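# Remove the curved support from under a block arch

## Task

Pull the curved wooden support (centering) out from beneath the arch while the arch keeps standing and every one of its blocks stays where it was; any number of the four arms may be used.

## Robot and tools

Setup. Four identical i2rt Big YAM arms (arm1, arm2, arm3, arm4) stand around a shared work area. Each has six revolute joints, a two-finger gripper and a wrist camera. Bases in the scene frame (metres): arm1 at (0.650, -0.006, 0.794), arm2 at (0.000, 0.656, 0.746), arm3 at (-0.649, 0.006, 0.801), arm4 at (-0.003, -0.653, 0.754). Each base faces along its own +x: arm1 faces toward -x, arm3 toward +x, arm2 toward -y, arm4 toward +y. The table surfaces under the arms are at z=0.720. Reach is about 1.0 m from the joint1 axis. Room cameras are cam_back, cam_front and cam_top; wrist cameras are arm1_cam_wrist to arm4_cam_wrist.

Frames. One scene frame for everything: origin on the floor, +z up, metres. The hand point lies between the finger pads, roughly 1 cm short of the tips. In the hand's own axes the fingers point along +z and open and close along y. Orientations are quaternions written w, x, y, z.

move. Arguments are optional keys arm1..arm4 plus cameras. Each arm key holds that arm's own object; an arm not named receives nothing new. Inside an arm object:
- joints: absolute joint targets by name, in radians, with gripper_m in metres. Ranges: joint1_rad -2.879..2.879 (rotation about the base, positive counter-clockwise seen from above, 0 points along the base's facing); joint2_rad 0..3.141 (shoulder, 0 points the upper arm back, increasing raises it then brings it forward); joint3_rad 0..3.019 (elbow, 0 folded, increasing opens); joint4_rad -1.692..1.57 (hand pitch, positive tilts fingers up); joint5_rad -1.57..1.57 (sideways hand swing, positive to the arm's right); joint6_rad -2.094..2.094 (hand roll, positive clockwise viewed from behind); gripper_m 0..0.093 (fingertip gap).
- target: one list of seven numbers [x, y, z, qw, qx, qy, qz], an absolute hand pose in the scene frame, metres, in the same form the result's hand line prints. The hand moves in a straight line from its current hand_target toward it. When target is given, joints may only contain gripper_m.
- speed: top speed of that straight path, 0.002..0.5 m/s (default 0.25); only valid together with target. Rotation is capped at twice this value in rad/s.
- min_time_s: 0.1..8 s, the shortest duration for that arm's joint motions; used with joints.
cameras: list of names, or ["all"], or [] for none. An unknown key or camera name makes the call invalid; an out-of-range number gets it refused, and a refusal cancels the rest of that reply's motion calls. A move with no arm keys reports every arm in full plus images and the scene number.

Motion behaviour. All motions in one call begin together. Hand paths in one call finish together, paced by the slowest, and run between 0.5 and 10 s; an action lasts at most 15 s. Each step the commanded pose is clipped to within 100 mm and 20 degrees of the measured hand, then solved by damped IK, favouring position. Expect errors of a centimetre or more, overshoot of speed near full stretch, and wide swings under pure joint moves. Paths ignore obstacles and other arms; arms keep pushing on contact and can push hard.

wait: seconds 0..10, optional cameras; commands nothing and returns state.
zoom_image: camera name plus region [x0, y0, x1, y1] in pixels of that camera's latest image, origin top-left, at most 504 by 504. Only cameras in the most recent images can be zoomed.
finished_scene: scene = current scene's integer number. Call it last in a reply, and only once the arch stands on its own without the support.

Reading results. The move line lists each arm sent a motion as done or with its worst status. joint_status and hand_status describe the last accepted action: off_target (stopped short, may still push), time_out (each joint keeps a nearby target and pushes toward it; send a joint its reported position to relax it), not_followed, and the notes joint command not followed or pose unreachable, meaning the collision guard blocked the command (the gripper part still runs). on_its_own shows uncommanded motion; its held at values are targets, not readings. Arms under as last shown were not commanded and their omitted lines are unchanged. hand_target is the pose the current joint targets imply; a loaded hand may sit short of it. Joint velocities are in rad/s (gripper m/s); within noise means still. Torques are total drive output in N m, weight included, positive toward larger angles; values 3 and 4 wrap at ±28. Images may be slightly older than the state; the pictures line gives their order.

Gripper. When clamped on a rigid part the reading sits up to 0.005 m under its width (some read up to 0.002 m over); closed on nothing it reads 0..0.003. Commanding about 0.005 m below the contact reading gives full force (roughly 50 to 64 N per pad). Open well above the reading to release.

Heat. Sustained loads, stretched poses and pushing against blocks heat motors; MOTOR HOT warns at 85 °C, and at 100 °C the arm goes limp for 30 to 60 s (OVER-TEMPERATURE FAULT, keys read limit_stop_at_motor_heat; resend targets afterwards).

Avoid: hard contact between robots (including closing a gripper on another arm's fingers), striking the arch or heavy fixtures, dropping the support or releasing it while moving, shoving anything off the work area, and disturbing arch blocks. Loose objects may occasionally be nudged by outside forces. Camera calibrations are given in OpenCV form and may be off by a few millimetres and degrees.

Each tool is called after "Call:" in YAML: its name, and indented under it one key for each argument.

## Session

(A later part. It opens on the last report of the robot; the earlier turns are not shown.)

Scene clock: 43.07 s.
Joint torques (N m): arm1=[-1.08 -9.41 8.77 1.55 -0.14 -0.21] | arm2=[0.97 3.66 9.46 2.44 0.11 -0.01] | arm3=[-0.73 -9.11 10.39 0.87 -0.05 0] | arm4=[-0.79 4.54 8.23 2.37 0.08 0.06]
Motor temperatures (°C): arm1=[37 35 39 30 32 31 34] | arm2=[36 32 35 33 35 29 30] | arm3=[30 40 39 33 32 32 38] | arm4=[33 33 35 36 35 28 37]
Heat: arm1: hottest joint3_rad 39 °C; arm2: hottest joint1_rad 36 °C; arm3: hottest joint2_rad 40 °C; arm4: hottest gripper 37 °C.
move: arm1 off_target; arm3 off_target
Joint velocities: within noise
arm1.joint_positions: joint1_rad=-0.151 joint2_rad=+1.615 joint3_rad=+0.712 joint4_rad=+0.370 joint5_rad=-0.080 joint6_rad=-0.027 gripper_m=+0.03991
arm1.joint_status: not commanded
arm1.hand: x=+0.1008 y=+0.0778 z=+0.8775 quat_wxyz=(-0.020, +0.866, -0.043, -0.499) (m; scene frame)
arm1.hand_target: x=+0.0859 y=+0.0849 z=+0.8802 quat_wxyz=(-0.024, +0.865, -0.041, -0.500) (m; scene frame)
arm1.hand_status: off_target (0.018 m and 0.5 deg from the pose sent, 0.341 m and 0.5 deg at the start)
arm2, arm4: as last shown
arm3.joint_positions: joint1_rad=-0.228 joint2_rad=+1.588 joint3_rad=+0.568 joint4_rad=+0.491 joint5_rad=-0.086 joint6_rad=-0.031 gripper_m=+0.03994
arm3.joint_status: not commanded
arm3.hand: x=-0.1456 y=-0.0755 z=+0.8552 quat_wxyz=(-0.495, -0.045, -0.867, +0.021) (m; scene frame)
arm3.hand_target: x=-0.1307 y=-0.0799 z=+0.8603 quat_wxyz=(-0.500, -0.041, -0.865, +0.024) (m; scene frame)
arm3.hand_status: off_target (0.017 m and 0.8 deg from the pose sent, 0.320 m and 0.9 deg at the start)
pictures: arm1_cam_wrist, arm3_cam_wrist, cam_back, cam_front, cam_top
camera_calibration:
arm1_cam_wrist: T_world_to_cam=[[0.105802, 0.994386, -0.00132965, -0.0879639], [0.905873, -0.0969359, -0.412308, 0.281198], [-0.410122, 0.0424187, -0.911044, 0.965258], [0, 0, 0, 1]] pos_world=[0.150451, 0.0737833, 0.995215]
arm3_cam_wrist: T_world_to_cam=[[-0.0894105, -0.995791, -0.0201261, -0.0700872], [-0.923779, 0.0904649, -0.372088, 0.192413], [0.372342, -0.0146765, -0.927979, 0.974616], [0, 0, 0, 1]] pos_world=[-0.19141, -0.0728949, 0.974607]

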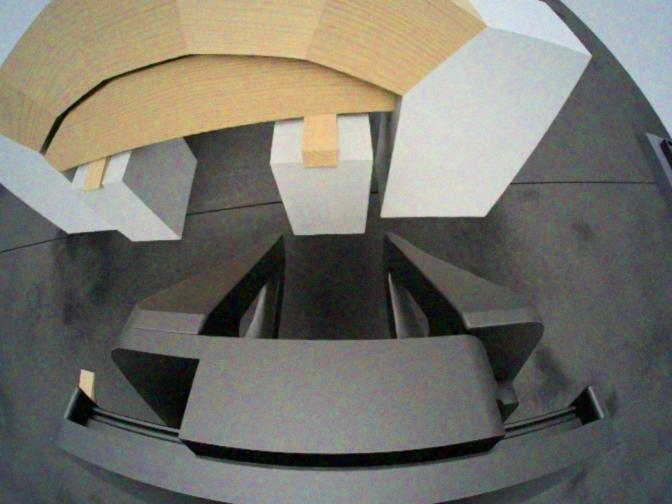

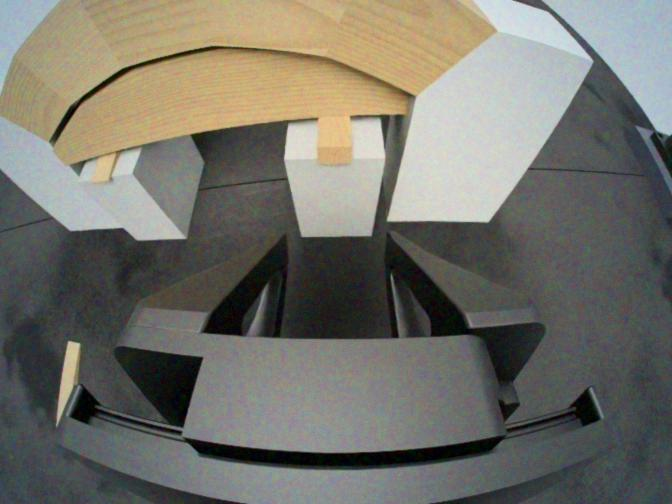

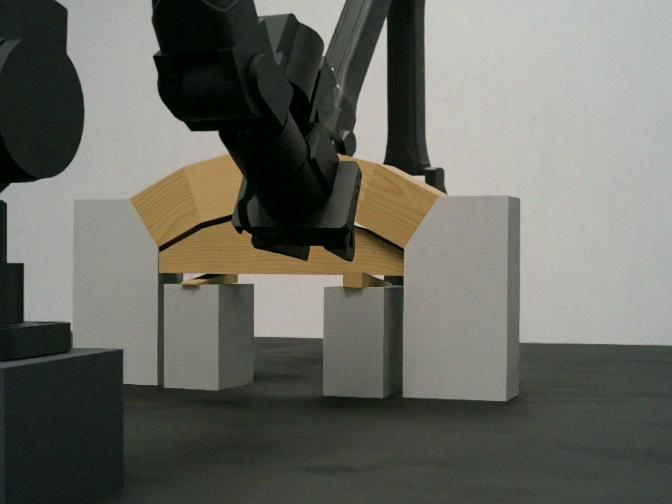

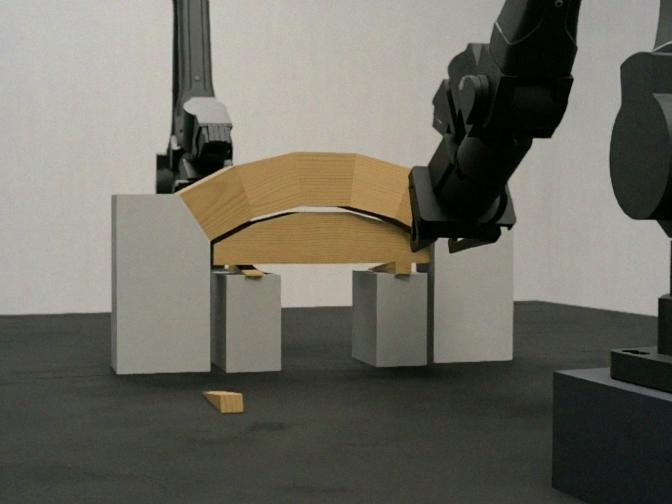

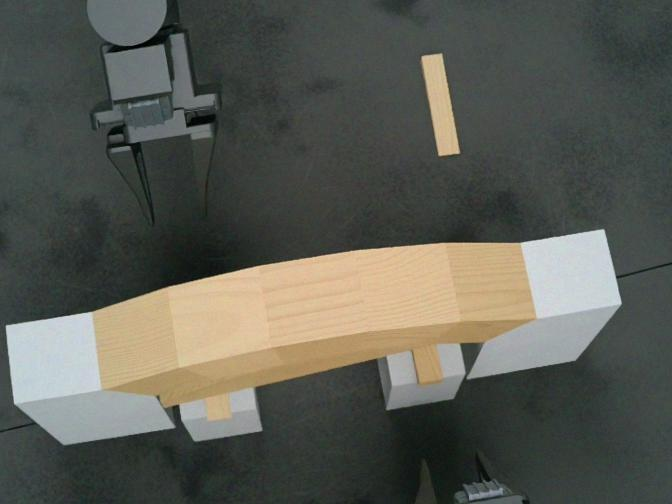

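Call:
move:
  arm3: {"target":[-0.08,-0.084,0.848,0.4994,0.0411,0.8650,-0.0237],"speed":0.08}
  arm1: {"target":[0.03,0.081,0.864,0.0237,-0.8650,0.0411,0.4994],"speed":0.08}
  cameras: ["arm1_cam_wrist","arm3_cam_wrist","cam_front","cam_back"]

Scene clock: 45.17 s.
Joint torques (N m): arm1=[0.62 -11.52 8.69 1.54 0.08 -0.05] | arm2=[1.08 3.78 9.51 2.43 0.11 -0.01] | arm3=[0.44 -11.16 10.52 0.88 0.24 0.05] | arm4=[-1.14 4.89 8.36 2.21 0.05 0.07]
Motor temperatures (°C): arm1=[37 35 39 30 31 31 34] | arm2=[36 32 35 33 35 29 30] | arm3=[30 40 39 33 31 32 38] | arm4=[33 33 35 36 35 28 37]
Heat: arm1: hottest joint3_rad 39 °C; arm2: hottest joint1_rad 36 °C; arm3: hottest joint2_rad 40 °C; arm4: hottest gripper 37 °C.
move: arm1 off_target; arm3 off_target
Joint velocities: within noise
arm1.joint_positions: joint1_rad=-0.144 joint2_rad=+1.754 joint3_rad=+0.860 joint4_rad=+0.367 joint5_rad=-0.059 joint6_rad=-0.028 gripper_m=+0.03991
arm1.joint_status: not commanded
arm1.hand: x=+0.0471 y=+0.0865 z=+0.8652 quat_wxyz=(-0.027, +0.864, -0.044, -0.500) (m; scene frame)
arm1.hand_target: x=+0.0310 y=+0.0807 z=+0.8641 quat_wxyz=(-0.024, +0.865, -0.041, -0.499) (m; scene frame)
arm1.hand_status: off_target (0.018 m and 0.6 deg from the pose sent, 0.072 m and 0.5 deg at the start)
arm2, arm4: as last shown
arm3.joint_positions: joint1_rad=-0.228 joint2_rad=+1.713 joint3_rad=+0.702 joint4_rad=+0.483 joint5_rad=-0.081 joint6_rad=-0.032 gripper_m=+0.03994
arm3.joint_status: not commanded
arm3.hand: x=-0.0969 y=-0.0859 z=+0.8449 quat_wxyz=(-0.495, -0.046, -0.867, +0.023) (m; scene frame)
arm3.hand_target: x=-0.0808 y=-0.0838 z=+0.8483 quat_wxyz=(-0.499, -0.041, -0.865, +0.024) (m; scene frame)
arm3.hand_status: off_target (0.017 m and 0.8 deg from the pose sent, 0.067 m and 0.8 deg at the start)
pictures: arm1_cam_wrist, arm3_cam_wrist, cam_back, cam_front
camera_calibration:
arm1_cam_wrist: T_world_to_cam=[[0.115788, 0.993229, 0.00946541, -0.100736], [0.9037, -0.101387, -0.415989, 0.329277], [-0.412213, 0.0567207, -0.90932, 0.929015], [0, 0, 0, 1]] pos_world=[0.0970488, 0.0807436, 0.982702]
arm3_cam_wrist: T_world_to_cam=[[-0.0940756, -0.995425, -0.0167076, -0.0796267], [-0.922965, 0.0934941, -0.373356, 0.236001], [0.37321, -0.0197032, -0.927538, 0.945978], [0, 0, 0, 1]] pos_world=[-0.142719, -0.0826884, 0.964212]

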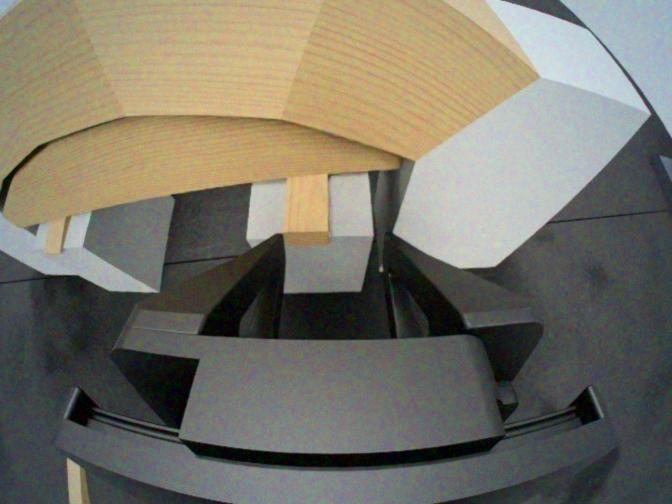

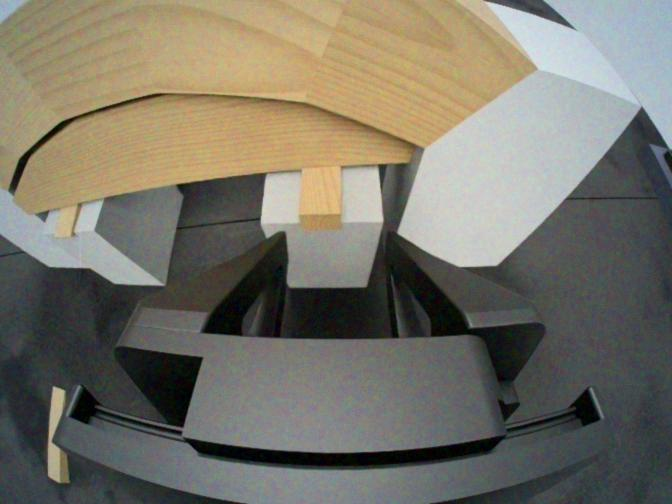

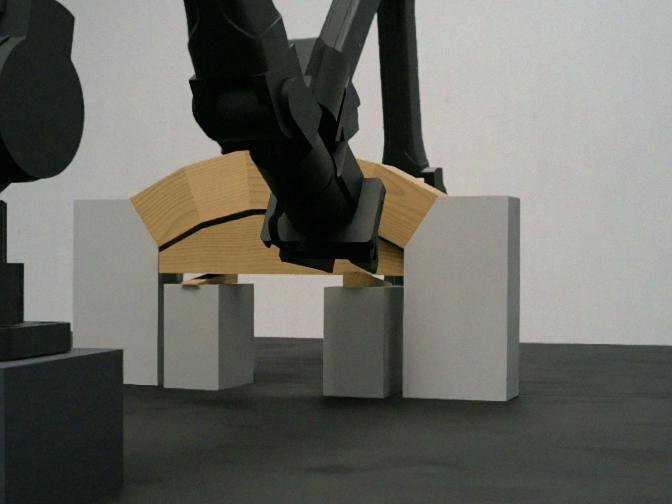

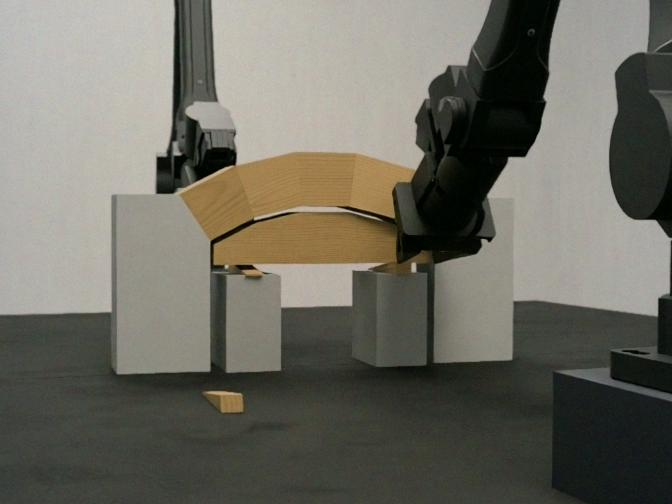

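Call:
move:
  arm3: {"target":[-0.056,-0.078,0.838,0.4994,0.0411,0.8650,-0.0237],"speed":0.06}
  arm1: {"target":[0.018,0.071,0.857,0.0237,-0.8650,0.0411,0.4994],"speed":0.06}
  cameras: ["arm1_cam_wrist","arm3_cam_wrist","cam_front","cam_back"]

Scene clock: 47.10 s.
Joint torques (N m): arm1=[0.62 -12.16 8.79 1.88 0.1 0.03] | arm2=[1.2 3.96 9.52 2.43 0.11 -0.02] | arm3=[0.32 -12.22 10.44 1.02 0.24 0.16] | arm4=[-1.03 4.31 8.25 2.26 0.08 0.07]
Motor temperatures (°C): arm1=[37 35 39 30 31 31 34] | arm2=[36 32 35 33 35 29 30] | arm3=[30 40 39 33 31 32 37] | arm4=[33 33 35 36 35 28 37]
Heat: arm1: hottest joint3_rad 39 °C; arm2: hottest joint1_rad 36 °C; arm3: hottest joint2_rad 40 °C; arm4: hottest gripper 37 °C.
move: arm1 off_target; arm3 off_target
Joint velocities: within noise
arm1.joint_positions: joint1_rad=-0.119 joint2_rad=+1.789 joint3_rad=+0.889 joint4_rad=+0.367 joint5_rad=-0.038 joint6_rad=-0.022 gripper_m=+0.03991
arm1.joint_status: not commanded
arm1.hand: x=+0.0354 y=+0.0765 z=+0.8575 quat_wxyz=(-0.028, +0.866, -0.042, -0.497) (m; scene frame)
arm1.hand_target: x=+0.0190 y=+0.0709 z=+0.8573 quat_wxyz=(-0.024, +0.865, -0.041, -0.500) (m; scene frame)
arm1.hand_status: off_target (0.018 m and 0.6 deg from the pose sent, 0.034 m and 0.6 deg at the start)
arm2, arm4: as last shown
arm3.joint_positions: joint1_rad=-0.205 joint2_rad=+1.778 joint3_rad=+0.765 joint4_rad=+0.483 joint5_rad=-0.061 joint6_rad=-0.032 gripper_m=+0.03994
arm3.joint_status: not commanded
arm3.hand: x=-0.0730 y=-0.0803 z=+0.8349 quat_wxyz=(-0.494, -0.041, -0.868, +0.026) (m; scene frame)
arm3.hand_target: x=-0.0569 y=-0.0779 z=+0.8382 quat_wxyz=(-0.499, -0.041, -0.865, +0.024) (m; scene frame)
arm3.hand_status: off_target (0.017 m and 0.8 deg from the pose sent, 0.042 m and 0.8 deg at the start)
pictures: arm1_cam_wrist, arm3_cam_wrist, cam_back, cam_front
camera_calibration:
arm1_cam_wrist: T_world_to_cam=[[0.111867, 0.993616, 0.0145686, -0.0935602], [0.90689, -0.0960874, -0.410265, 0.330228], [-0.406246, 0.0591072, -0.91185, 0.919524], [0, 0, 0, 1]] pos_world=[0.0845395, 0.0703432, 0.975312]
arm3_cam_wrist: T_world_to_cam=[[-0.0880322, -0.996093, -0.00699913, -0.0797018], [-0.925022, 0.084354, -0.37043, 0.250419], [0.369573, -0.0261355, -0.928834, 0.928169], [0, 0, 0, 1]] pos_world=[-0.1184, -0.0762562, 0.95432]

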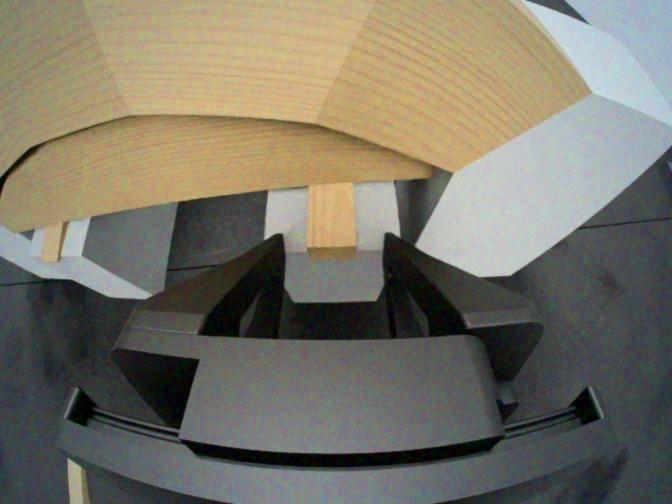

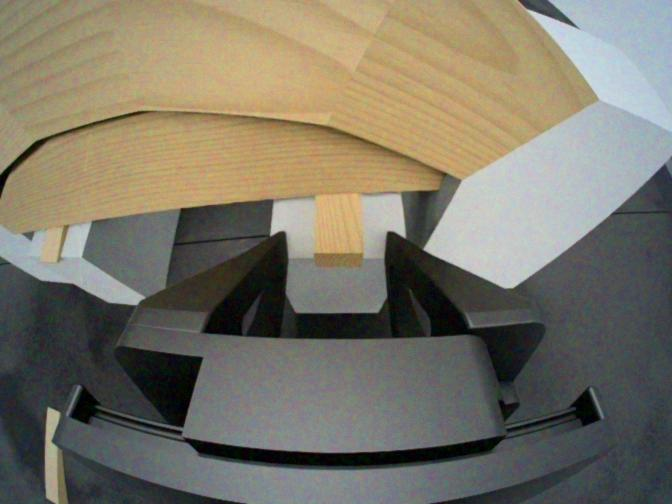

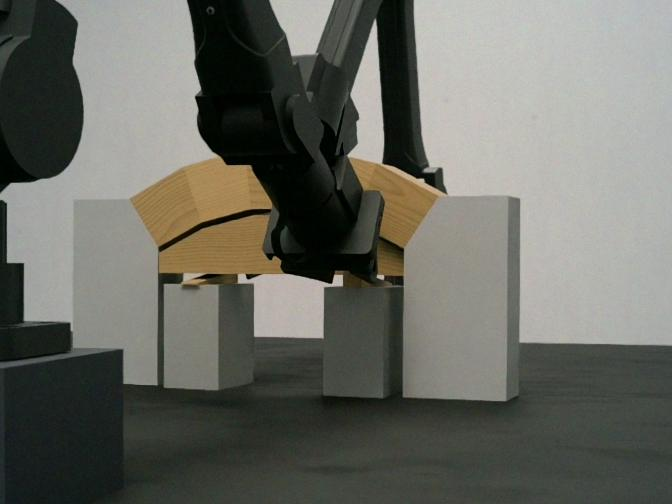

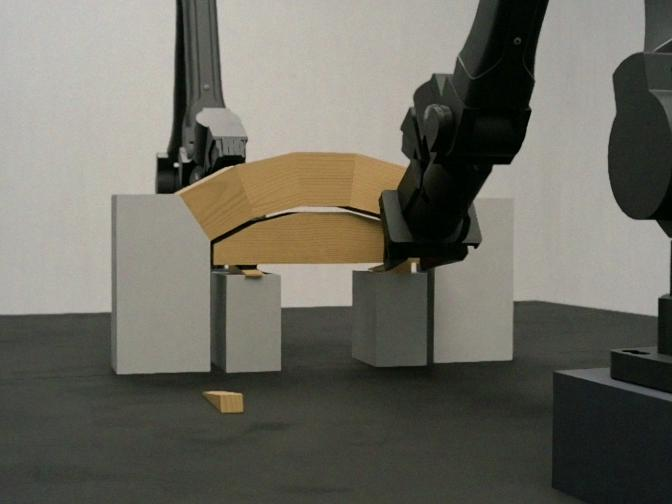

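Call:
move:
  arm3: {"target":[-0.048,-0.079,0.835,0.4994,0.0411,0.8650,-0.0237],"speed":0.05}
  arm1: {"target":[0.011,0.072,0.856,0.0237,-0.8650,0.0411,0.4994],"speed":0.05}

Call:
move:
  arm3: {"joints":{"gripper_m":0.023}}
  arm1: {"joints":{"gripper_m":0.023}}
  cameras: ["arm1_cam_wrist","arm3_cam_wrist","cam_front","cam_back"]

Scene clock: 48.47 s.
Joint torques (N m): arm1=[0.5 -12.34 8.79 1.61 0.08 0.01] | arm2=[1.32 4.13 9.48 2.45 0.09 -0.01] | arm3=[0.44 -12.4 10.45 0.95 0.24 0.17] | arm4=[-0.97 4.42 8.27 2.37 0.08 0.08]
Motor temperatures (°C): arm1=[37 35 39 30 31 31 34] | arm2=[36 32 35 33 35 29 30] | arm3=[30 40 39 33 31 32 37] | arm4=[33 33 35 36 35 28 37]
Heat: arm1: hottest joint3_rad 39 °C; arm2: hottest joint1_rad 36 °C; arm3: hottest joint2_rad 40 °C; arm4: hottest gripper 37 °C.
move: arm1 off_target; arm3 off_target
Joint velocities: within noise
arm1.joint_positions: joint1_rad=-0.119 joint2_rad=+1.803 joint3_rad=+0.909 joint4_rad=+0.367 joint5_rad=-0.038 joint6_rad=-0.022 gripper_m=+0.03991
arm1.joint_status: not commanded
arm1.hand: x=+0.0277 y=+0.0776 z=+0.8581 quat_wxyz=(-0.028, +0.865, -0.041, -0.500) (m; scene frame)
arm1.hand_target: x=+0.0120 y=+0.0719 z=+0.8561 quat_wxyz=(-0.024, +0.865, -0.041, -0.499) (m; scene frame)
arm1.hand_status: off_target (0.018 m and 0.5 deg from the pose sent, 0.025 m and 0.6 deg at the start)
arm2, arm4: as last shown
arm3.joint_positions: joint1_rad=-0.205 joint2_rad=+1.799 joint3_rad=+0.788 joint4_rad=+0.483 joint5_rad=-0.060 joint6_rad=-0.032 gripper_m=+0.03994
arm3.joint_status: not commanded
arm3.hand: x=-0.0648 y=-0.0818 z=+0.8327 quat_wxyz=(-0.495, -0.041, -0.868, +0.026) (m; scene frame)
arm3.hand_target: x=-0.0489 y=-0.0788 z=+0.8353 quat_wxyz=(-0.499, -0.041, -0.865, +0.024) (m; scene frame)
arm3.hand_status: off_target (0.017 m and 0.7 deg from the pose sent, 0.025 m and 0.7 deg at the start)
pictures: none

Scene clock: 49.00 s.
Joint torques (N m): arm1=[0.62 -12.34 8.79 1.58 0.09 0.01] | arm2=[0.97 3.72 9.5 2.45 0.09 -0.03] | arm3=[0.5 -12.45 10.56 0.95 0.25 0.17] | arm4=[-1.03 4.54 8.27 2.39 0.05 0.06]
Motor temperatures (°C): arm1=[37 35 39 30 31 31 34] | arm2=[36 32 35 33 35 29 30] | arm3=[30 40 39 33 31 32 37] | arm4=[33 33 35 36 35 28 37]
Heat: arm1: hottest joint3_rad 39 °C; arm2: hottest joint1_rad 36 °C; arm3: hottest joint2_rad 40 °C; arm4: hottest gripper 37 °C.
move: arm1 done; arm3 done
Joint velocities: within noise
arm1.joint_positions: joint1_rad=-0.119 joint2_rad=+1.803 joint3_rad=+0.909 joint4_rad=+0.367 joint5_rad=-0.038 joint6_rad=-0.021 gripper_m=+0.02320
arm1.joint_status: all done
arm1.hand: x=+0.0277 y=+0.0776 z=+0.8581 quat_wxyz=(-0.028, +0.865, -0.042, -0.500) (m; scene frame)
arm1.hand_target: x=+0.0120 y=+0.0719 z=+0.8560 quat_wxyz=(-0.024, +0.865, -0.041, -0.499) (m; scene frame)
arm1.hand_status: not commanded
arm2, arm4: as last shown
arm3.joint_positions: joint1_rad=-0.205 joint2_rad=+1.799 joint3_rad=+0.789 joint4_rad=+0.483 joint5_rad=-0.060 joint6_rad=-0.032 gripper_m=+0.02318
arm3.joint_status: all done
arm3.hand: x=-0.0646 y=-0.0818 z=+0.8329 quat_wxyz=(-0.495, -0.041, -0.867, +0.026) (m; scene frame)
arm3.hand_target: x=-0.0488 y=-0.0789 z=+0.8354 quat_wxyz=(-0.500, -0.041, -0.865, +0.024) (m; scene frame)
arm3.hand_status: not commanded
pictures: arm1_cam_wrist, arm3_cam_wrist, cam_back, cam_front
camera_calibration:
arm1_cam_wrist: T_world_to_cam=[[0.11207, 0.993596, 0.0143858, -0.0936223], [0.904383, -0.0959873, -0.415786, 0.342263], [-0.411743, 0.0596074, -0.909349, 0.914879], [0, 0, 0, 1]] pos_world=[0.0776503, 0.0713421, 0.975599]
arm3_cam_wrist: T_world_to_cam=[[-0.088599, -0.996047, -0.00638794, -0.0810376], [-0.924022, 0.0845836, -0.372866, 0.259693], [0.371932, -0.027133, -0.927863, 0.922453], [0, 0, 0, 1]] pos_world=[-0.110308, -0.0776542, 0.952223]

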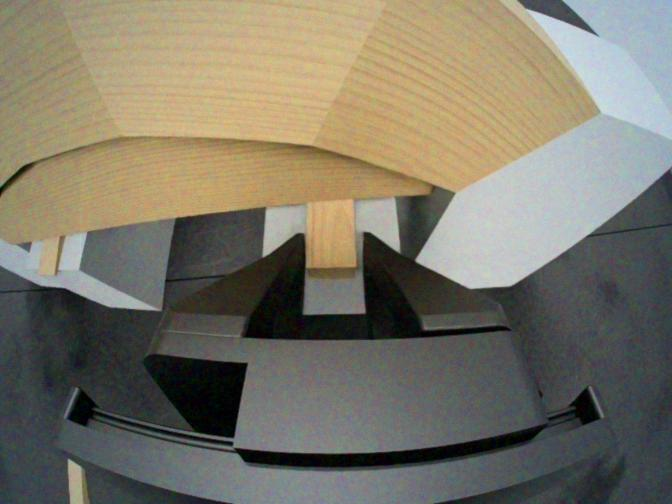

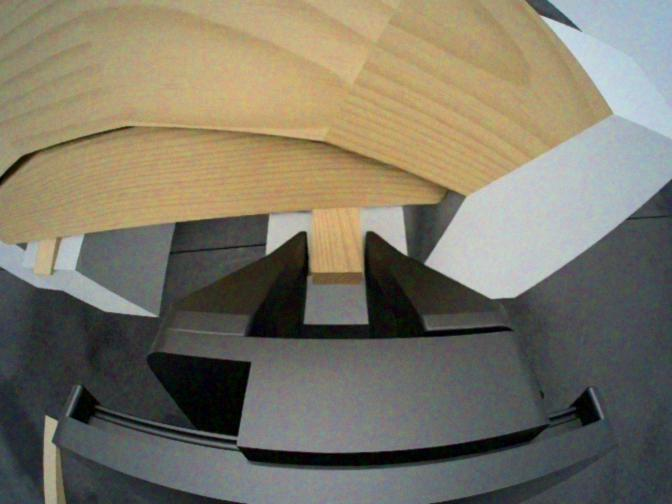

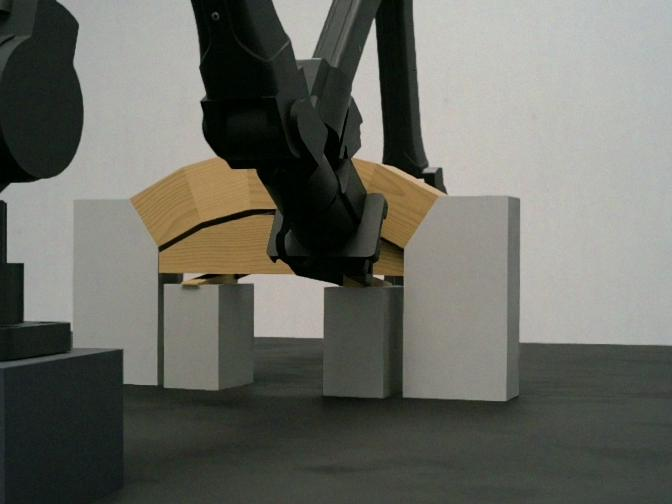

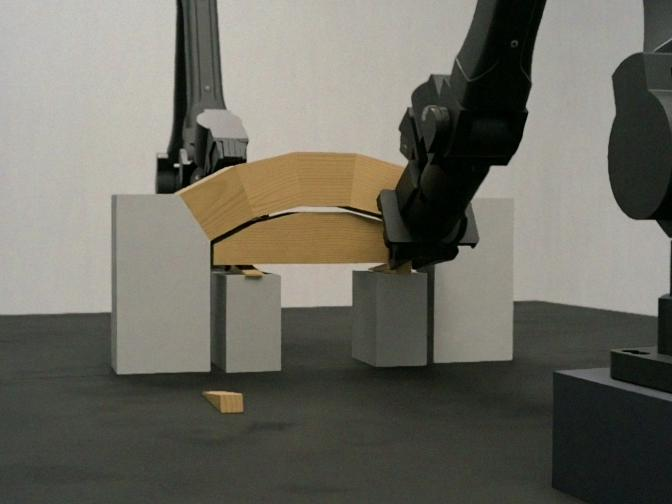

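Call:
move:
  arm3: {"joints":{"gripper_m":0.014}}
  arm1: {"joints":{"gripper_m":0.014}}

Call:
move:
  arm3: {"target":[-0.09,-0.076,0.838,0.4994,0.0411,0.8650,-0.0237],"speed":0.05}
  arm1: {"target":[0.053,0.07,0.86,0.0237,-0.8650,0.0411,0.4994],"speed":0.05}
  cameras: ["arm1_cam_wrist","arm3_cam_wrist","cam_front","cam_back"]

Scene clock: 49.67 s.
Joint torques (N m): arm1=[0.56 -12.28 8.8 1.57 0.09 0.02] | arm2=[1.14 3.9 9.54 2.51 0.11 -0.02] | arm3=[0.38 -12.4 10.55 0.95 0.24 0.17] | arm4=[-1.79 4.48 8.23 2.21 0.11 0.08]
Motor temperatures (°C): arm1=[37 35 39 30 31 31 34] | arm2=[36 32 35 33 35 29 30] | arm3=[30 40 39 33 31 32 37] | arm4=[33 33 35 36 35 28 37]
Heat: arm1: hottest joint3_rad 39 °C; arm2: hottest joint1_rad 36 °C; arm3: hottest joint2_rad 40 °C; arm4: hottest gripper 37 °C.
move: arm1 off_target; arm3 off_target
Joint velocities: within noise
arm1.joint_positions: joint1_rad=-0.119 joint2_rad=+1.803 joint3_rad=+0.909 joint4_rad=+0.367 joint5_rad=-0.038 joint6_rad=-0.021 gripper_m=+0.01739
arm1.joint_status: gripper_m off_target (ended at +0.01742, target +0.01400)
arm1.hand: x=+0.0277 y=+0.0773 z=+0.8581 quat_wxyz=(-0.028, +0.865, -0.041, -0.500) (m; scene frame)
arm1.hand_target: x=+0.0120 y=+0.0718 z=+0.8561 quat_wxyz=(-0.024, +0.865, -0.041, -0.499) (m; scene frame)
arm1.hand_status: not commanded
arm2, arm4: as last shown
arm3.joint_positions: joint1_rad=-0.205 joint2_rad=+1.799 joint3_rad=+0.789 joint4_rad=+0.483 joint5_rad=-0.060 joint6_rad=-0.032 gripper_m=+0.01771
arm3.joint_status: gripper_m off_target (ended at +0.01774, target +0.01400)
arm3.hand: x=-0.0646 y=-0.0818 z=+0.8329 quat_wxyz=(-0.495, -0.041, -0.867, +0.026) (m; scene frame)
arm3.hand_target: x=-0.0488 y=-0.0789 z=+0.8354 quat_wxyz=(-0.500, -0.041, -0.865, +0.024) (m; scene frame)
arm3.hand_status: not commanded
pictures: none

Scene clock: 51.07 s.
Joint torques (N m): arm1=[-0.09 -14.97 4.05 2.95 -0.12 -0.03] | arm2=[1.32 3.9 9.51 2.44 0.11 -0.01] | arm3=[-0.21 -14.92 5.46 1.81 -0.03 0.12] | arm4=[-1.32 4.95 8.21 2.33 0.08 0.07]
Motor temperatures (°C): arm1=[37 35 39 30 31 31 34] | arm2=[36 32 35 33 35 29 30] | arm3=[30 40 39 33 31 32 37] | arm4=[33 33 35 36 35 28 37]
Heat: arm1: hottest joint3_rad 39 °C; arm2: hottest joint1_rad 36 °C; arm3: hottest joint2_rad 40 °C; arm4: hottest gripper 37 °C.
move: arm1 done; arm3 done
Joint velocities: within noise
arm1.joint_positions: joint1_rad=-0.119 joint2_rad=+1.764 joint3_rad=+0.853 joint4_rad=+0.373 joint5_rad=-0.040 joint6_rad=-0.021 gripper_m=+0.01736
arm1.joint_status: not commanded
arm1.hand: x=+0.0480 y=+0.0741 z=+0.8574 quat_wxyz=(-0.027, +0.867, -0.041, -0.495) (m; scene frame)
arm1.hand_target: x=+0.0529 y=+0.0701 z=+0.8599 quat_wxyz=(-0.024, +0.865, -0.041, -0.499) (m; scene frame)
arm1.hand_status: done (0.007 m and 0.7 deg from the pose sent, 0.026 m and 0.5 deg at the start)
arm2, arm4: as last shown
arm3.joint_positions: joint1_rad=-0.205 joint2_rad=+1.762 joint3_rad=+0.724 joint4_rad=+0.505 joint5_rad=-0.061 joint6_rad=-0.032 gripper_m=+0.01768
arm3.joint_status: not commanded
arm3.hand: x=-0.0874 y=-0.0778 z=+0.8317 quat_wxyz=(-0.493, -0.041, -0.869, +0.025) (m; scene frame)
arm3.hand_target: x=-0.0900 y=-0.0761 z=+0.8379 quat_wxyz=(-0.499, -0.041, -0.865, +0.024) (m; scene frame)
arm3.hand_status: done (0.007 m and 0.9 deg from the pose sent, 0.027 m and 0.7 deg at the start)
pictures: arm1_cam_wrist, arm3_cam_wrist, cam_back, cam_front
camera_calibration:
arm1_cam_wrist: T_world_to_cam=[[0.110319, 0.993808, 0.0132521, -0.0914135], [0.908982, -0.0954921, -0.405751, 0.314459], [-0.401973, 0.0568079, -0.913888, 0.926393], [0, 0, 0, 1]] pos_world=[0.0966319, 0.0682495, 0.975422]
arm3_cam_wrist: T_world_to_cam=[[-0.0873476, -0.996149, -0.00763014, -0.077879], [-0.926177, 0.0840278, -0.367608, 0.233301], [0.366833, -0.0250428, -0.92995, 0.931392], [0, 0, 0, 1]] pos_world=[-0.13239, -0.0738582, 0.951317]

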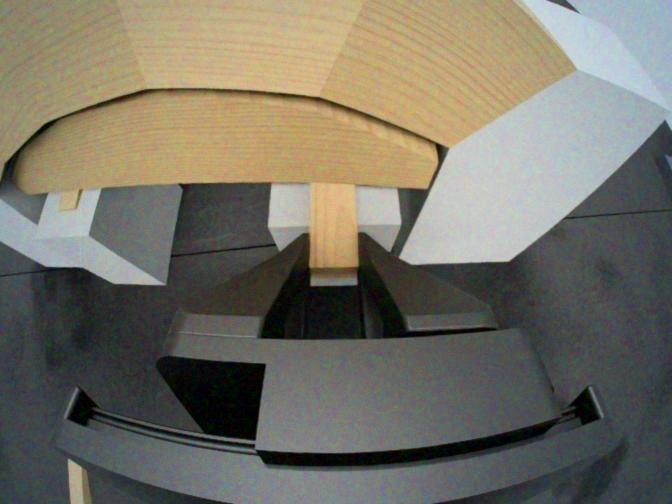

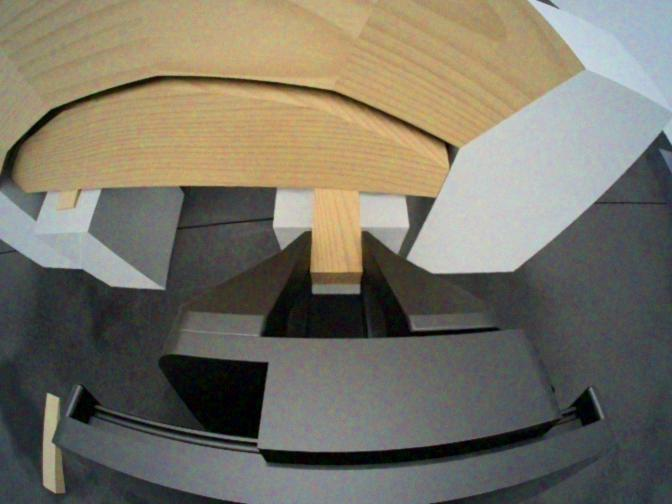

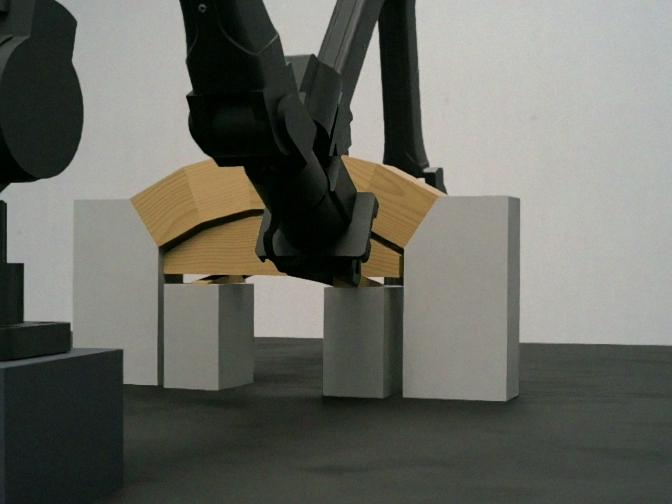

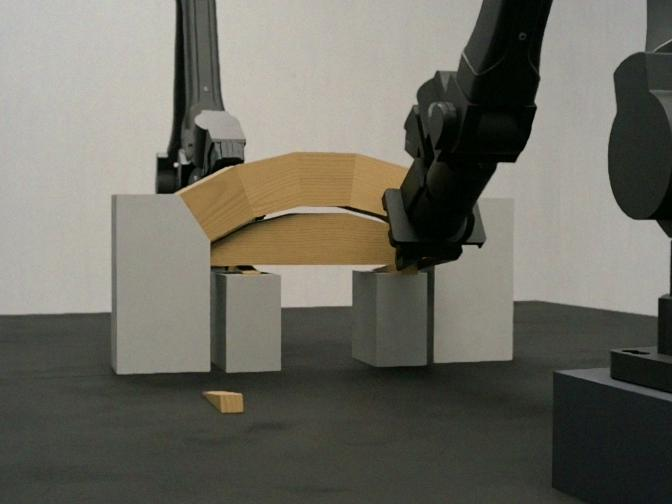

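Call:
move:
  arm3: {"target":[-0.135,-0.072,0.838,0.4994,0.0411,0.8650,-0.0237],"speed":0.05}
  arm1: {"target":[0.098,0.066,0.86,0.0237,-0.8650,0.0411,0.4994],"speed":0.05}
  cameras: ["arm1_cam_wrist","arm3_cam_wrist"]

Call:
move:
  arm3: {"target":[-0.185,-0.0675,0.845,0.4994,0.0411,0.8650,-0.0237],"speed":0.05}
  arm1: {"target":[0.148,0.0615,0.867,0.0237,-0.8650,0.0411,0.4994],"speed":0.05}
  cameras: ["arm1_cam_wrist","arm3_cam_wrist","cam_front","cam_back","cam_top"]

Scene clock: 52.80 s.
Joint torques (N m): arm1=[-0.62 -13.16 3.93 3.06 -0.15 -0.06] | arm2=[1.2 3.78 9.51 2.45 0.1 -0.02] | arm3=[-0.85 -13.16 5.2 1.89 -0.08 0.07] | arm4=[-1.03 4.48 8.23 2.17 0.03 0.06]
Motor temperatures (°C): arm1=[37 35 39 30 31 31 34] | arm2=[36 32 35 33 35 29 30] | arm3=[30 40 39 33 31 32 37] | arm4=[33 33 35 36 35 28 37]
Heat: arm1: hottest joint3_rad 39 °C; arm2: hottest joint1_rad 36 °C; arm3: hottest joint2_rad 40 °C; arm4: hottest gripper 37 °C.
move: arm1 done; arm3 done
Joint velocities: within noise
arm1.joint_positions: joint1_rad=-0.119 joint2_rad=+1.678 joint3_rad=+0.721 joint4_rad=+0.415 joint5_rad=-0.044 joint6_rad=-0.021 gripper_m=+0.01736
arm1.joint_status: not commanded
arm1.hand: x=+0.0933 y=+0.0669 z=+0.8565 quat_wxyz=(-0.025, +0.868, -0.040, -0.494) (m; scene frame)
arm1.hand_target: x=+0.0978 y=+0.0660 z=+0.8600 quat_wxyz=(-0.024, +0.865, -0.041, -0.499) (m; scene frame)
arm1.hand_status: done (0.006 m and 0.8 deg from the pose sent, 0.051 m and 0.7 deg at the start)
arm2.joint_positions: joint1_rad=-0.491 joint2_rad=+0.571 joint3_rad=+1.396 joint4_rad=-1.145 joint5_rad=+0.158 joint6_rad=+0.378 gripper_m=+0.09396
arm2.joint_status: not commanded
arm2.hand: x=-0.1424 y=+0.4717 z=+1.3418 quat_wxyz=(-0.330, -0.780, -0.216, +0.486) (m; scene frame)
arm2.hand_target: x=-0.1404 y=+0.4751 z=+1.3501 quat_wxyz=(-0.336, -0.774, -0.213, +0.492) (m; scene frame)
arm2.hand_status: not commanded
arm3.joint_positions: joint1_rad=-0.205 joint2_rad=+1.685 joint3_rad=+0.594 joint4_rad=+0.554 joint5_rad=-0.068 joint6_rad=-0.032 gripper_m=+0.01768
arm3.joint_status: not commanded
arm3.hand: x=-0.1326 y=-0.0690 z=+0.8312 quat_wxyz=(-0.491, -0.040, -0.870, +0.022) (m; scene frame)
arm3.hand_target: x=-0.1350 y=-0.0720 z=+0.8379 quat_wxyz=(-0.499, -0.041, -0.865, +0.024) (m; scene frame)
arm3.hand_status: done (0.008 m and 1.1 deg from the pose sent, 0.048 m and 0.9 deg at the start)
arm4.joint_positions: joint1_rad=-0.377 joint2_rad=+0.615 joint3_rad=+1.493 joint4_rad=-1.274 joint5_rad=+0.157 joint6_rad=-0.616 gripper_m=+0.09396
arm4.joint_status: not commanded
arm4.hand: x=+0.0978 y=-0.4603 z=+1.3602 quat_wxyz=(-0.554, +0.623, -0.545, -0.090) (m; scene frame)
arm4.hand_target: x=+0.0963 y=-0.4637 z=+1.3683 quat_wxyz=(-0.562, +0.618, -0.542, -0.093) (m; scene frame)
arm4.hand_status: not commanded
pictures: arm1_cam_wrist, arm3_cam_wrist
camera_calibration:
arm1_cam_wrist: T_world_to_cam=[[0.107044, 0.994191, 0.0112462, -0.0872148], [0.910717, -0.0935054, -0.402308, 0.268997], [-0.398919, 0.0533067, -0.915435, 0.945485], [0, 0, 0, 1]] pos_world=[0.141528, 0.0614601, 0.974731]
arm3_cam_wrist: T_world_to_cam=[[-0.081531, -0.996605, -0.0114172, -0.0692383], [-0.927689, 0.0800707, -0.364668, 0.187583], [0.364344, -0.0191401, -0.931068, 0.94869], [0, 0, 0, 1]] pos_world=[-0.177275, -0.0658652, 0.95091]

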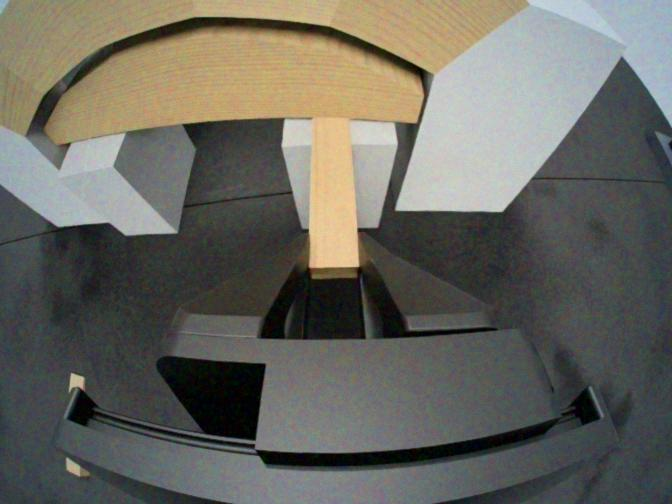

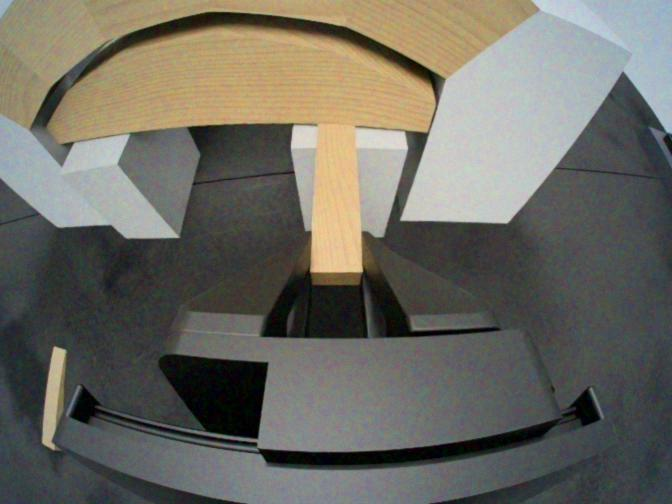

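Scene clock: 54.40 s.
Joint torques (N m): arm1=[-1.08 -11.11 4.34 3.33 -0.16 -0.11] | arm2=[1.2 3.96 9.46 2.48 0.11 -0.02] | arm3=[-1.03 -11.22 5.53 2.15 -0.05 0] | arm4=[-1.08 4.54 8.29 2.29 0.06 0.11]
Motor temperatures (°C): arm1=[37 35 39 30 31 31 34] | arm2=[36 32 35 33 35 29 30] | arm3=[30 40 39 33 31 32 38] | arm4=[33 33 35 36 35 28 37]
Heat: arm1: hottest joint3_rad 39 °C; arm2: hottest joint1_rad 36 °C; arm3: hottest joint2_rad 40 °C; arm4: hottest gripper 37 °C.
move: arm1 done; arm3 off_target
Joint velocities: within noise
arm1.joint_positions: joint1_rad=-0.119 joint2_rad=+1.558 joint3_rad=+0.580 joint4_rad=+0.421 joint5_rad=-0.051 joint6_rad=-0.021 gripper_m=+0.01736
arm1.joint_status: not commanded
arm1.hand: x=+0.1460 y=+0.0580 z=+0.8589 quat_wxyz=(-0.022, +0.872, -0.039, -0.487) (m; scene frame)
arm1.hand_target: x=+0.1480 y=+0.0614 z=+0.8668 quat_wxyz=(-0.024, +0.865, -0.041, -0.499) (m; scene frame)
arm1.hand_status: done (0.009 m and 1.6 deg from the pose sent, 0.056 m and 0.8 deg at the start)
arm2, arm4: as last shown
arm3.joint_positions: joint1_rad=-0.215 joint2_rad=+1.571 joint3_rad=+0.452 joint4_rad=+0.563 joint5_rad=-0.080 joint6_rad=-0.032 gripper_m=+0.01768
arm3.joint_status: not commanded
arm3.hand: x=-0.1868 y=-0.0627 z=+0.8331 quat_wxyz=(-0.484, -0.042, -0.874, +0.019) (m; scene frame)
arm3.hand_target: x=-0.1849 y=-0.0675 z=+0.8450 quat_wxyz=(-0.499, -0.041, -0.865, +0.024) (m; scene frame)
arm3.hand_status: off_target (0.013 m and 2.2 deg from the pose sent, 0.054 m and 1.1 deg at the start)
pictures: arm1_cam_wrist, arm3_cam_wrist, cam_back, cam_front, cam_top
camera_calibration:
arm1_cam_wrist: T_world_to_cam=[[0.101214, 0.99484, 0.00704371, -0.0796772], [0.916889, -0.0905308, -0.38874, 0.208479], [-0.386097, 0.0458042, -0.92132, 0.972796], [0, 0, 0, 1]] pos_world=[0.192506, 0.0535817, 0.977862]
arm3_cam_wrist: T_world_to_cam=[[-0.0822158, -0.996429, -0.0192162, -0.0609141], [-0.933856, 0.0837584, -0.347702, 0.122388], [0.34807, -0.0106415, -0.937408, 0.973109], [0, 0, 0, 1]] pos_world=[-0.229425, -0.0605924, 0.953584]

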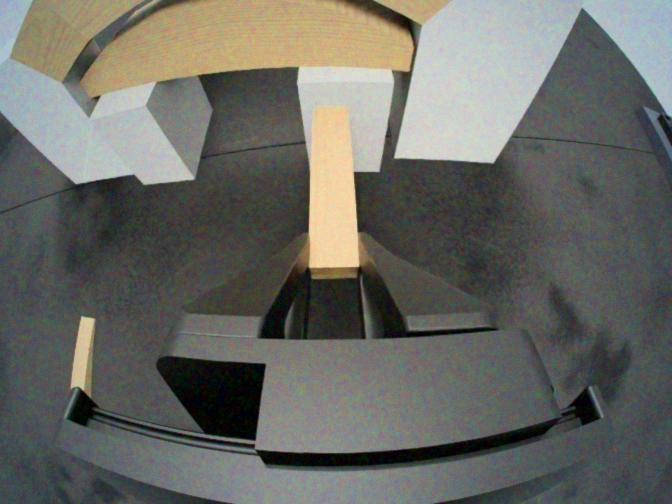

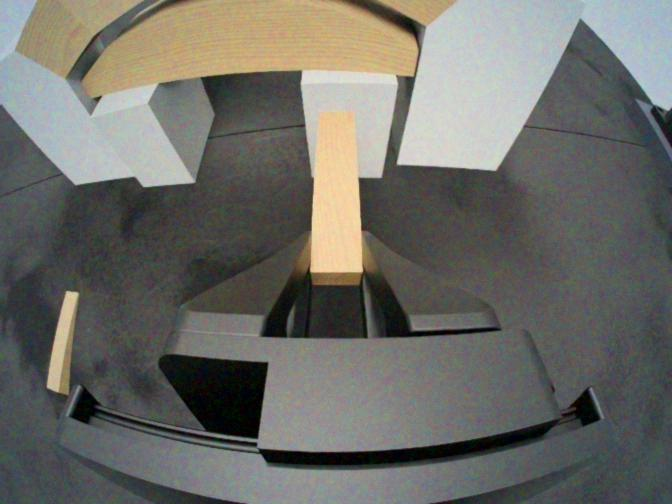

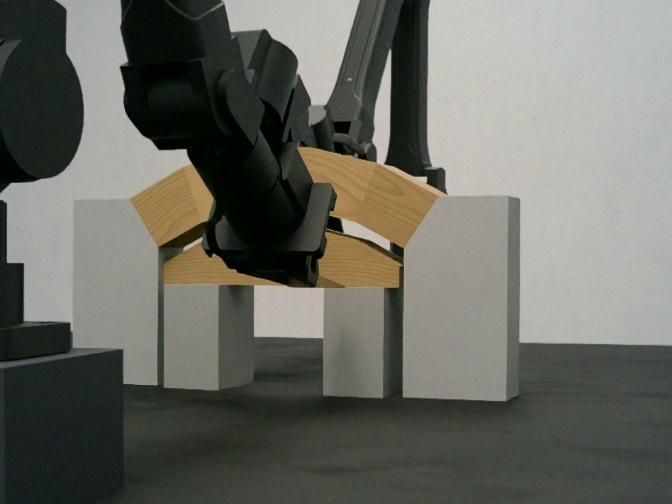

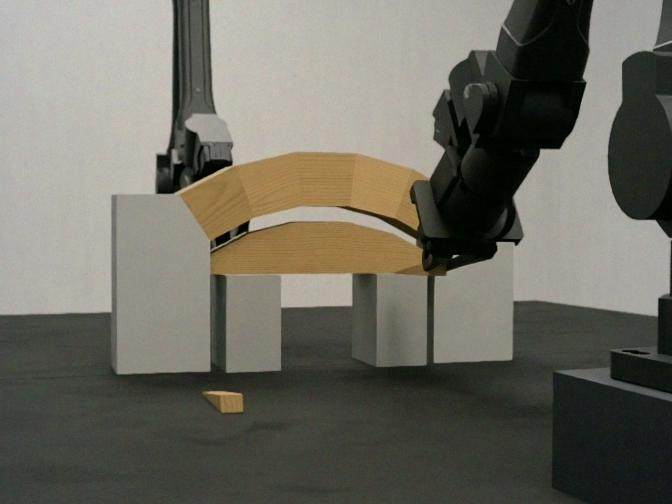

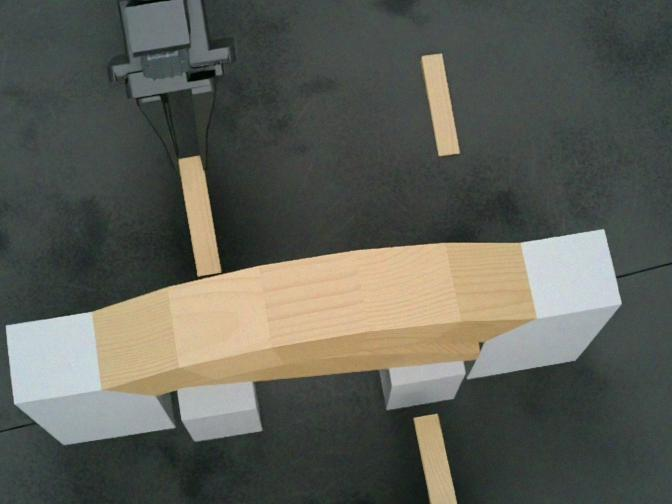

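Call:
move:
  arm3: {"target":[-0.26,-0.2,0.80,0.4994,0.0411,0.8650,-0.0237],"speed":0.2}
  arm1: {"target":[0.25,0.2,0.815,0.0237,-0.8650,0.0411,0.4994],"speed":0.2}

Call:
move:
  arm3: {"target":[-0.26,-0.2,0.728,0.4994,0.0411,0.8650,-0.0237],"speed":0.07}
  arm1: {"target":[0.25,0.2,0.743,0.0237,-0.8650,0.0411,0.4994],"speed":0.07}
  cameras: ["arm1_cam_wrist","arm3_cam_wrist","cam_front"]

Scene clock: 56.97 s.
Joint torques (N m): arm1=[-1.44 -6.89 3.41 3.21 -0.34 -0.2] | arm2=[1.26 3.78 9.4 2.48 0.1 -0.02] | arm3=[-0.73 -8.06 5.52 2.11 -0.24 -0.14] | arm4=[-0.85 4.31 8.2 2.22 0.06 0.06]
Motor temperatures (°C): arm1=[37 35 39 30 31 31 34] | arm2=[36 32 35 33 35 29 30] | arm3=[30 40 39 33 31 32 38] | arm4=[33 33 35 36 35 28 37]
Heat: arm1: hottest joint3_rad 39 °C; arm2: hottest joint1_rad 36 °C; arm3: hottest joint2_rad 40 °C; arm4: hottest gripper 37 °C.
move: arm1 done; arm3 done
Joint velocities: within noise
arm1.joint_positions: joint1_rad=-0.614 joint2_rad=+1.619 joint3_rad=+0.448 joint4_rad=+0.570 joint5_rad=-0.476 joint6_rad=-0.287 gripper_m=+0.01736
arm1.joint_status: not commanded
arm1.hand: x=+0.2459 y=+0.1956 z=+0.8220 quat_wxyz=(-0.020, +0.865, -0.040, -0.500) (m; scene frame)
arm1.hand_target: x=+0.2501 y=+0.1998 z=+0.8152 quat_wxyz=(-0.024, +0.865, -0.041, -0.499) (m; scene frame)
arm1.hand_status: done (0.009 m and 0.5 deg from the pose sent, 0.181 m and 1.6 deg at the start)
arm2, arm4: as last shown
arm3.joint_positions: joint1_rad=-0.707 joint2_rad=+1.692 joint3_rad=+0.398 joint4_rad=+0.675 joint5_rad=-0.498 joint6_rad=-0.298 gripper_m=+0.01768
arm3.joint_status: not commanded
arm3.hand: x=-0.2652 y=-0.1924 z=+0.7985 quat_wxyz=(-0.492, -0.046, -0.869, +0.015) (m; scene frame)
arm3.hand_target: x=-0.2602 y=-0.1998 z=+0.8000 quat_wxyz=(-0.499, -0.041, -0.865, +0.024) (m; scene frame)
arm3.hand_status: done (0.009 m and 1.5 deg from the pose sent, 0.159 m and 2.2 deg at the start)
pictures: none

Scene clock: 58.73 s.
Joint torques (N m): arm1=[-1.32 -8.64 2.22 3.17 -0.29 -0.19] | arm2=[1.32 3.72 9.52 2.45 0.12 -0.02] | arm3=[-0.67 -10.11 2.61 1.98 -0.14 0.01] | arm4=[-0.91 4.19 8.35 2.26 0.04 0.07]
Motor temperatures (°C): arm1=[37 35 39 30 31 31 34] | arm2=[36 32 35 33 35 29 30] | arm3=[30 40 39 33 31 32 38] | arm4=[33 33 35 36 35 28 36]
Heat: arm1: hottest joint3_rad 39 °C; arm2: hottest joint1_rad 36 °C; arm3: hottest joint2_rad 40 °C; arm4: hottest joint4_rad 36 °C.
move: arm1 done; arm3 done
Joint velocities: within noise
arm1.joint_positions: joint1_rad=-0.614 joint2_rad=+1.928 joint3_rad=+0.448 joint4_rad=+0.868 joint5_rad=-0.477 joint6_rad=-0.291 gripper_m=+0.01736
arm1.joint_status: not commanded
arm1.hand: x=+0.2501 y=+0.1927 z=+0.7471 quat_wxyz=(-0.017, +0.867, -0.040, -0.496) (m; scene frame)
arm1.hand_target: x=+0.2502 y=+0.1998 z=+0.7430 quat_wxyz=(-0.024, +0.865, -0.041, -0.499) (m; scene frame)
arm1.hand_status: done (0.008 m and 0.9 deg from the pose sent, 0.079 m and 0.5 deg at the start)
arm2, arm4: as last shown
arm3.joint_positions: joint1_rad=-0.707 joint2_rad=+2.017 joint3_rad=+0.432 joint4_rad=+0.971 joint5_rad=-0.498 joint6_rad=-0.300 gripper_m=+0.01768
arm3.joint_status: not commanded
arm3.hand: x=-0.2639 y=-0.1943 z=+0.7295 quat_wxyz=(-0.494, -0.045, -0.868, +0.017) (m; scene frame)
arm3.hand_target: x=-0.2601 y=-0.1999 z=+0.7281 quat_wxyz=(-0.499, -0.041, -0.865, +0.024) (m; scene frame)
arm3.hand_status: done (0.007 m and 1.1 deg from the pose sent, 0.071 m and 1.5 deg at the start)
pictures: arm1_cam_wrist, arm3_cam_wrist, cam_front
camera_calibration:
arm1_cam_wrist: T_world_to_cam=[[0.0979793, 0.995185, -0.0026334, -0.215423], [0.908816, -0.0905537, -0.407251, 0.0975962], [-0.405528, 0.0375089, -0.913313, 0.904344], [0, 0, 0, 1]] pos_world=[0.299147, 0.189302, 0.865127]
arm3_cam_wrist: T_world_to_cam=[[-0.0847304, -0.996083, -0.0253011, -0.196579], [-0.925349, 0.0880799, -0.368744, 0.0438215], [0.369528, -0.0078315, -0.929187, 0.901663], [0, 0, 0, 1]] pos_world=[-0.309296, -0.192607, 0.848998]

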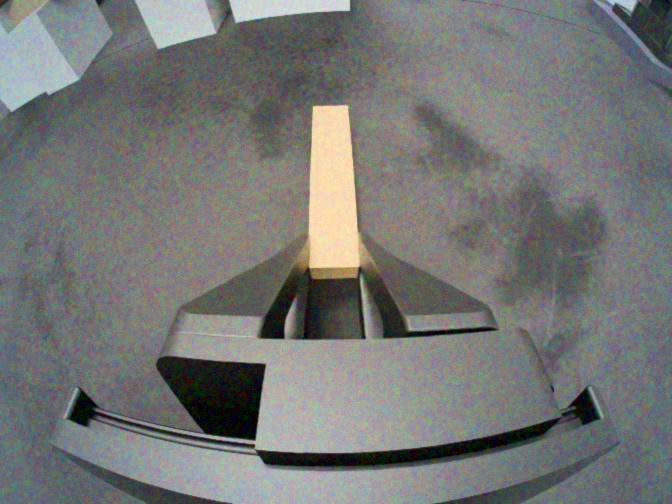

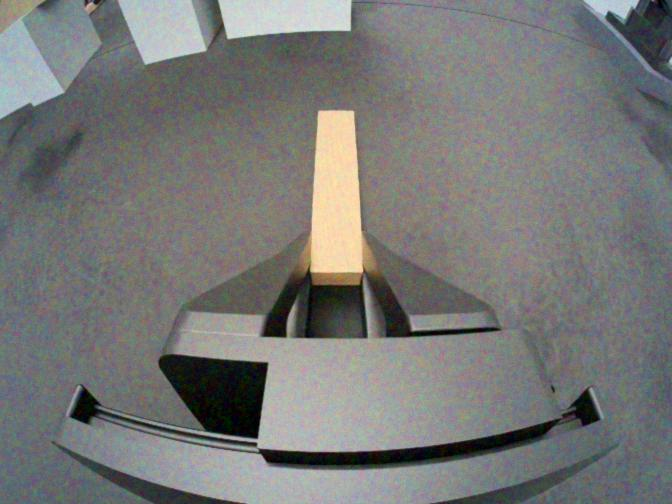

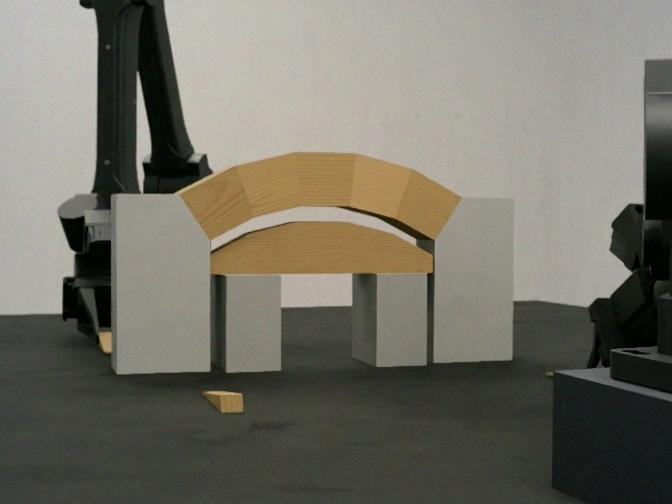

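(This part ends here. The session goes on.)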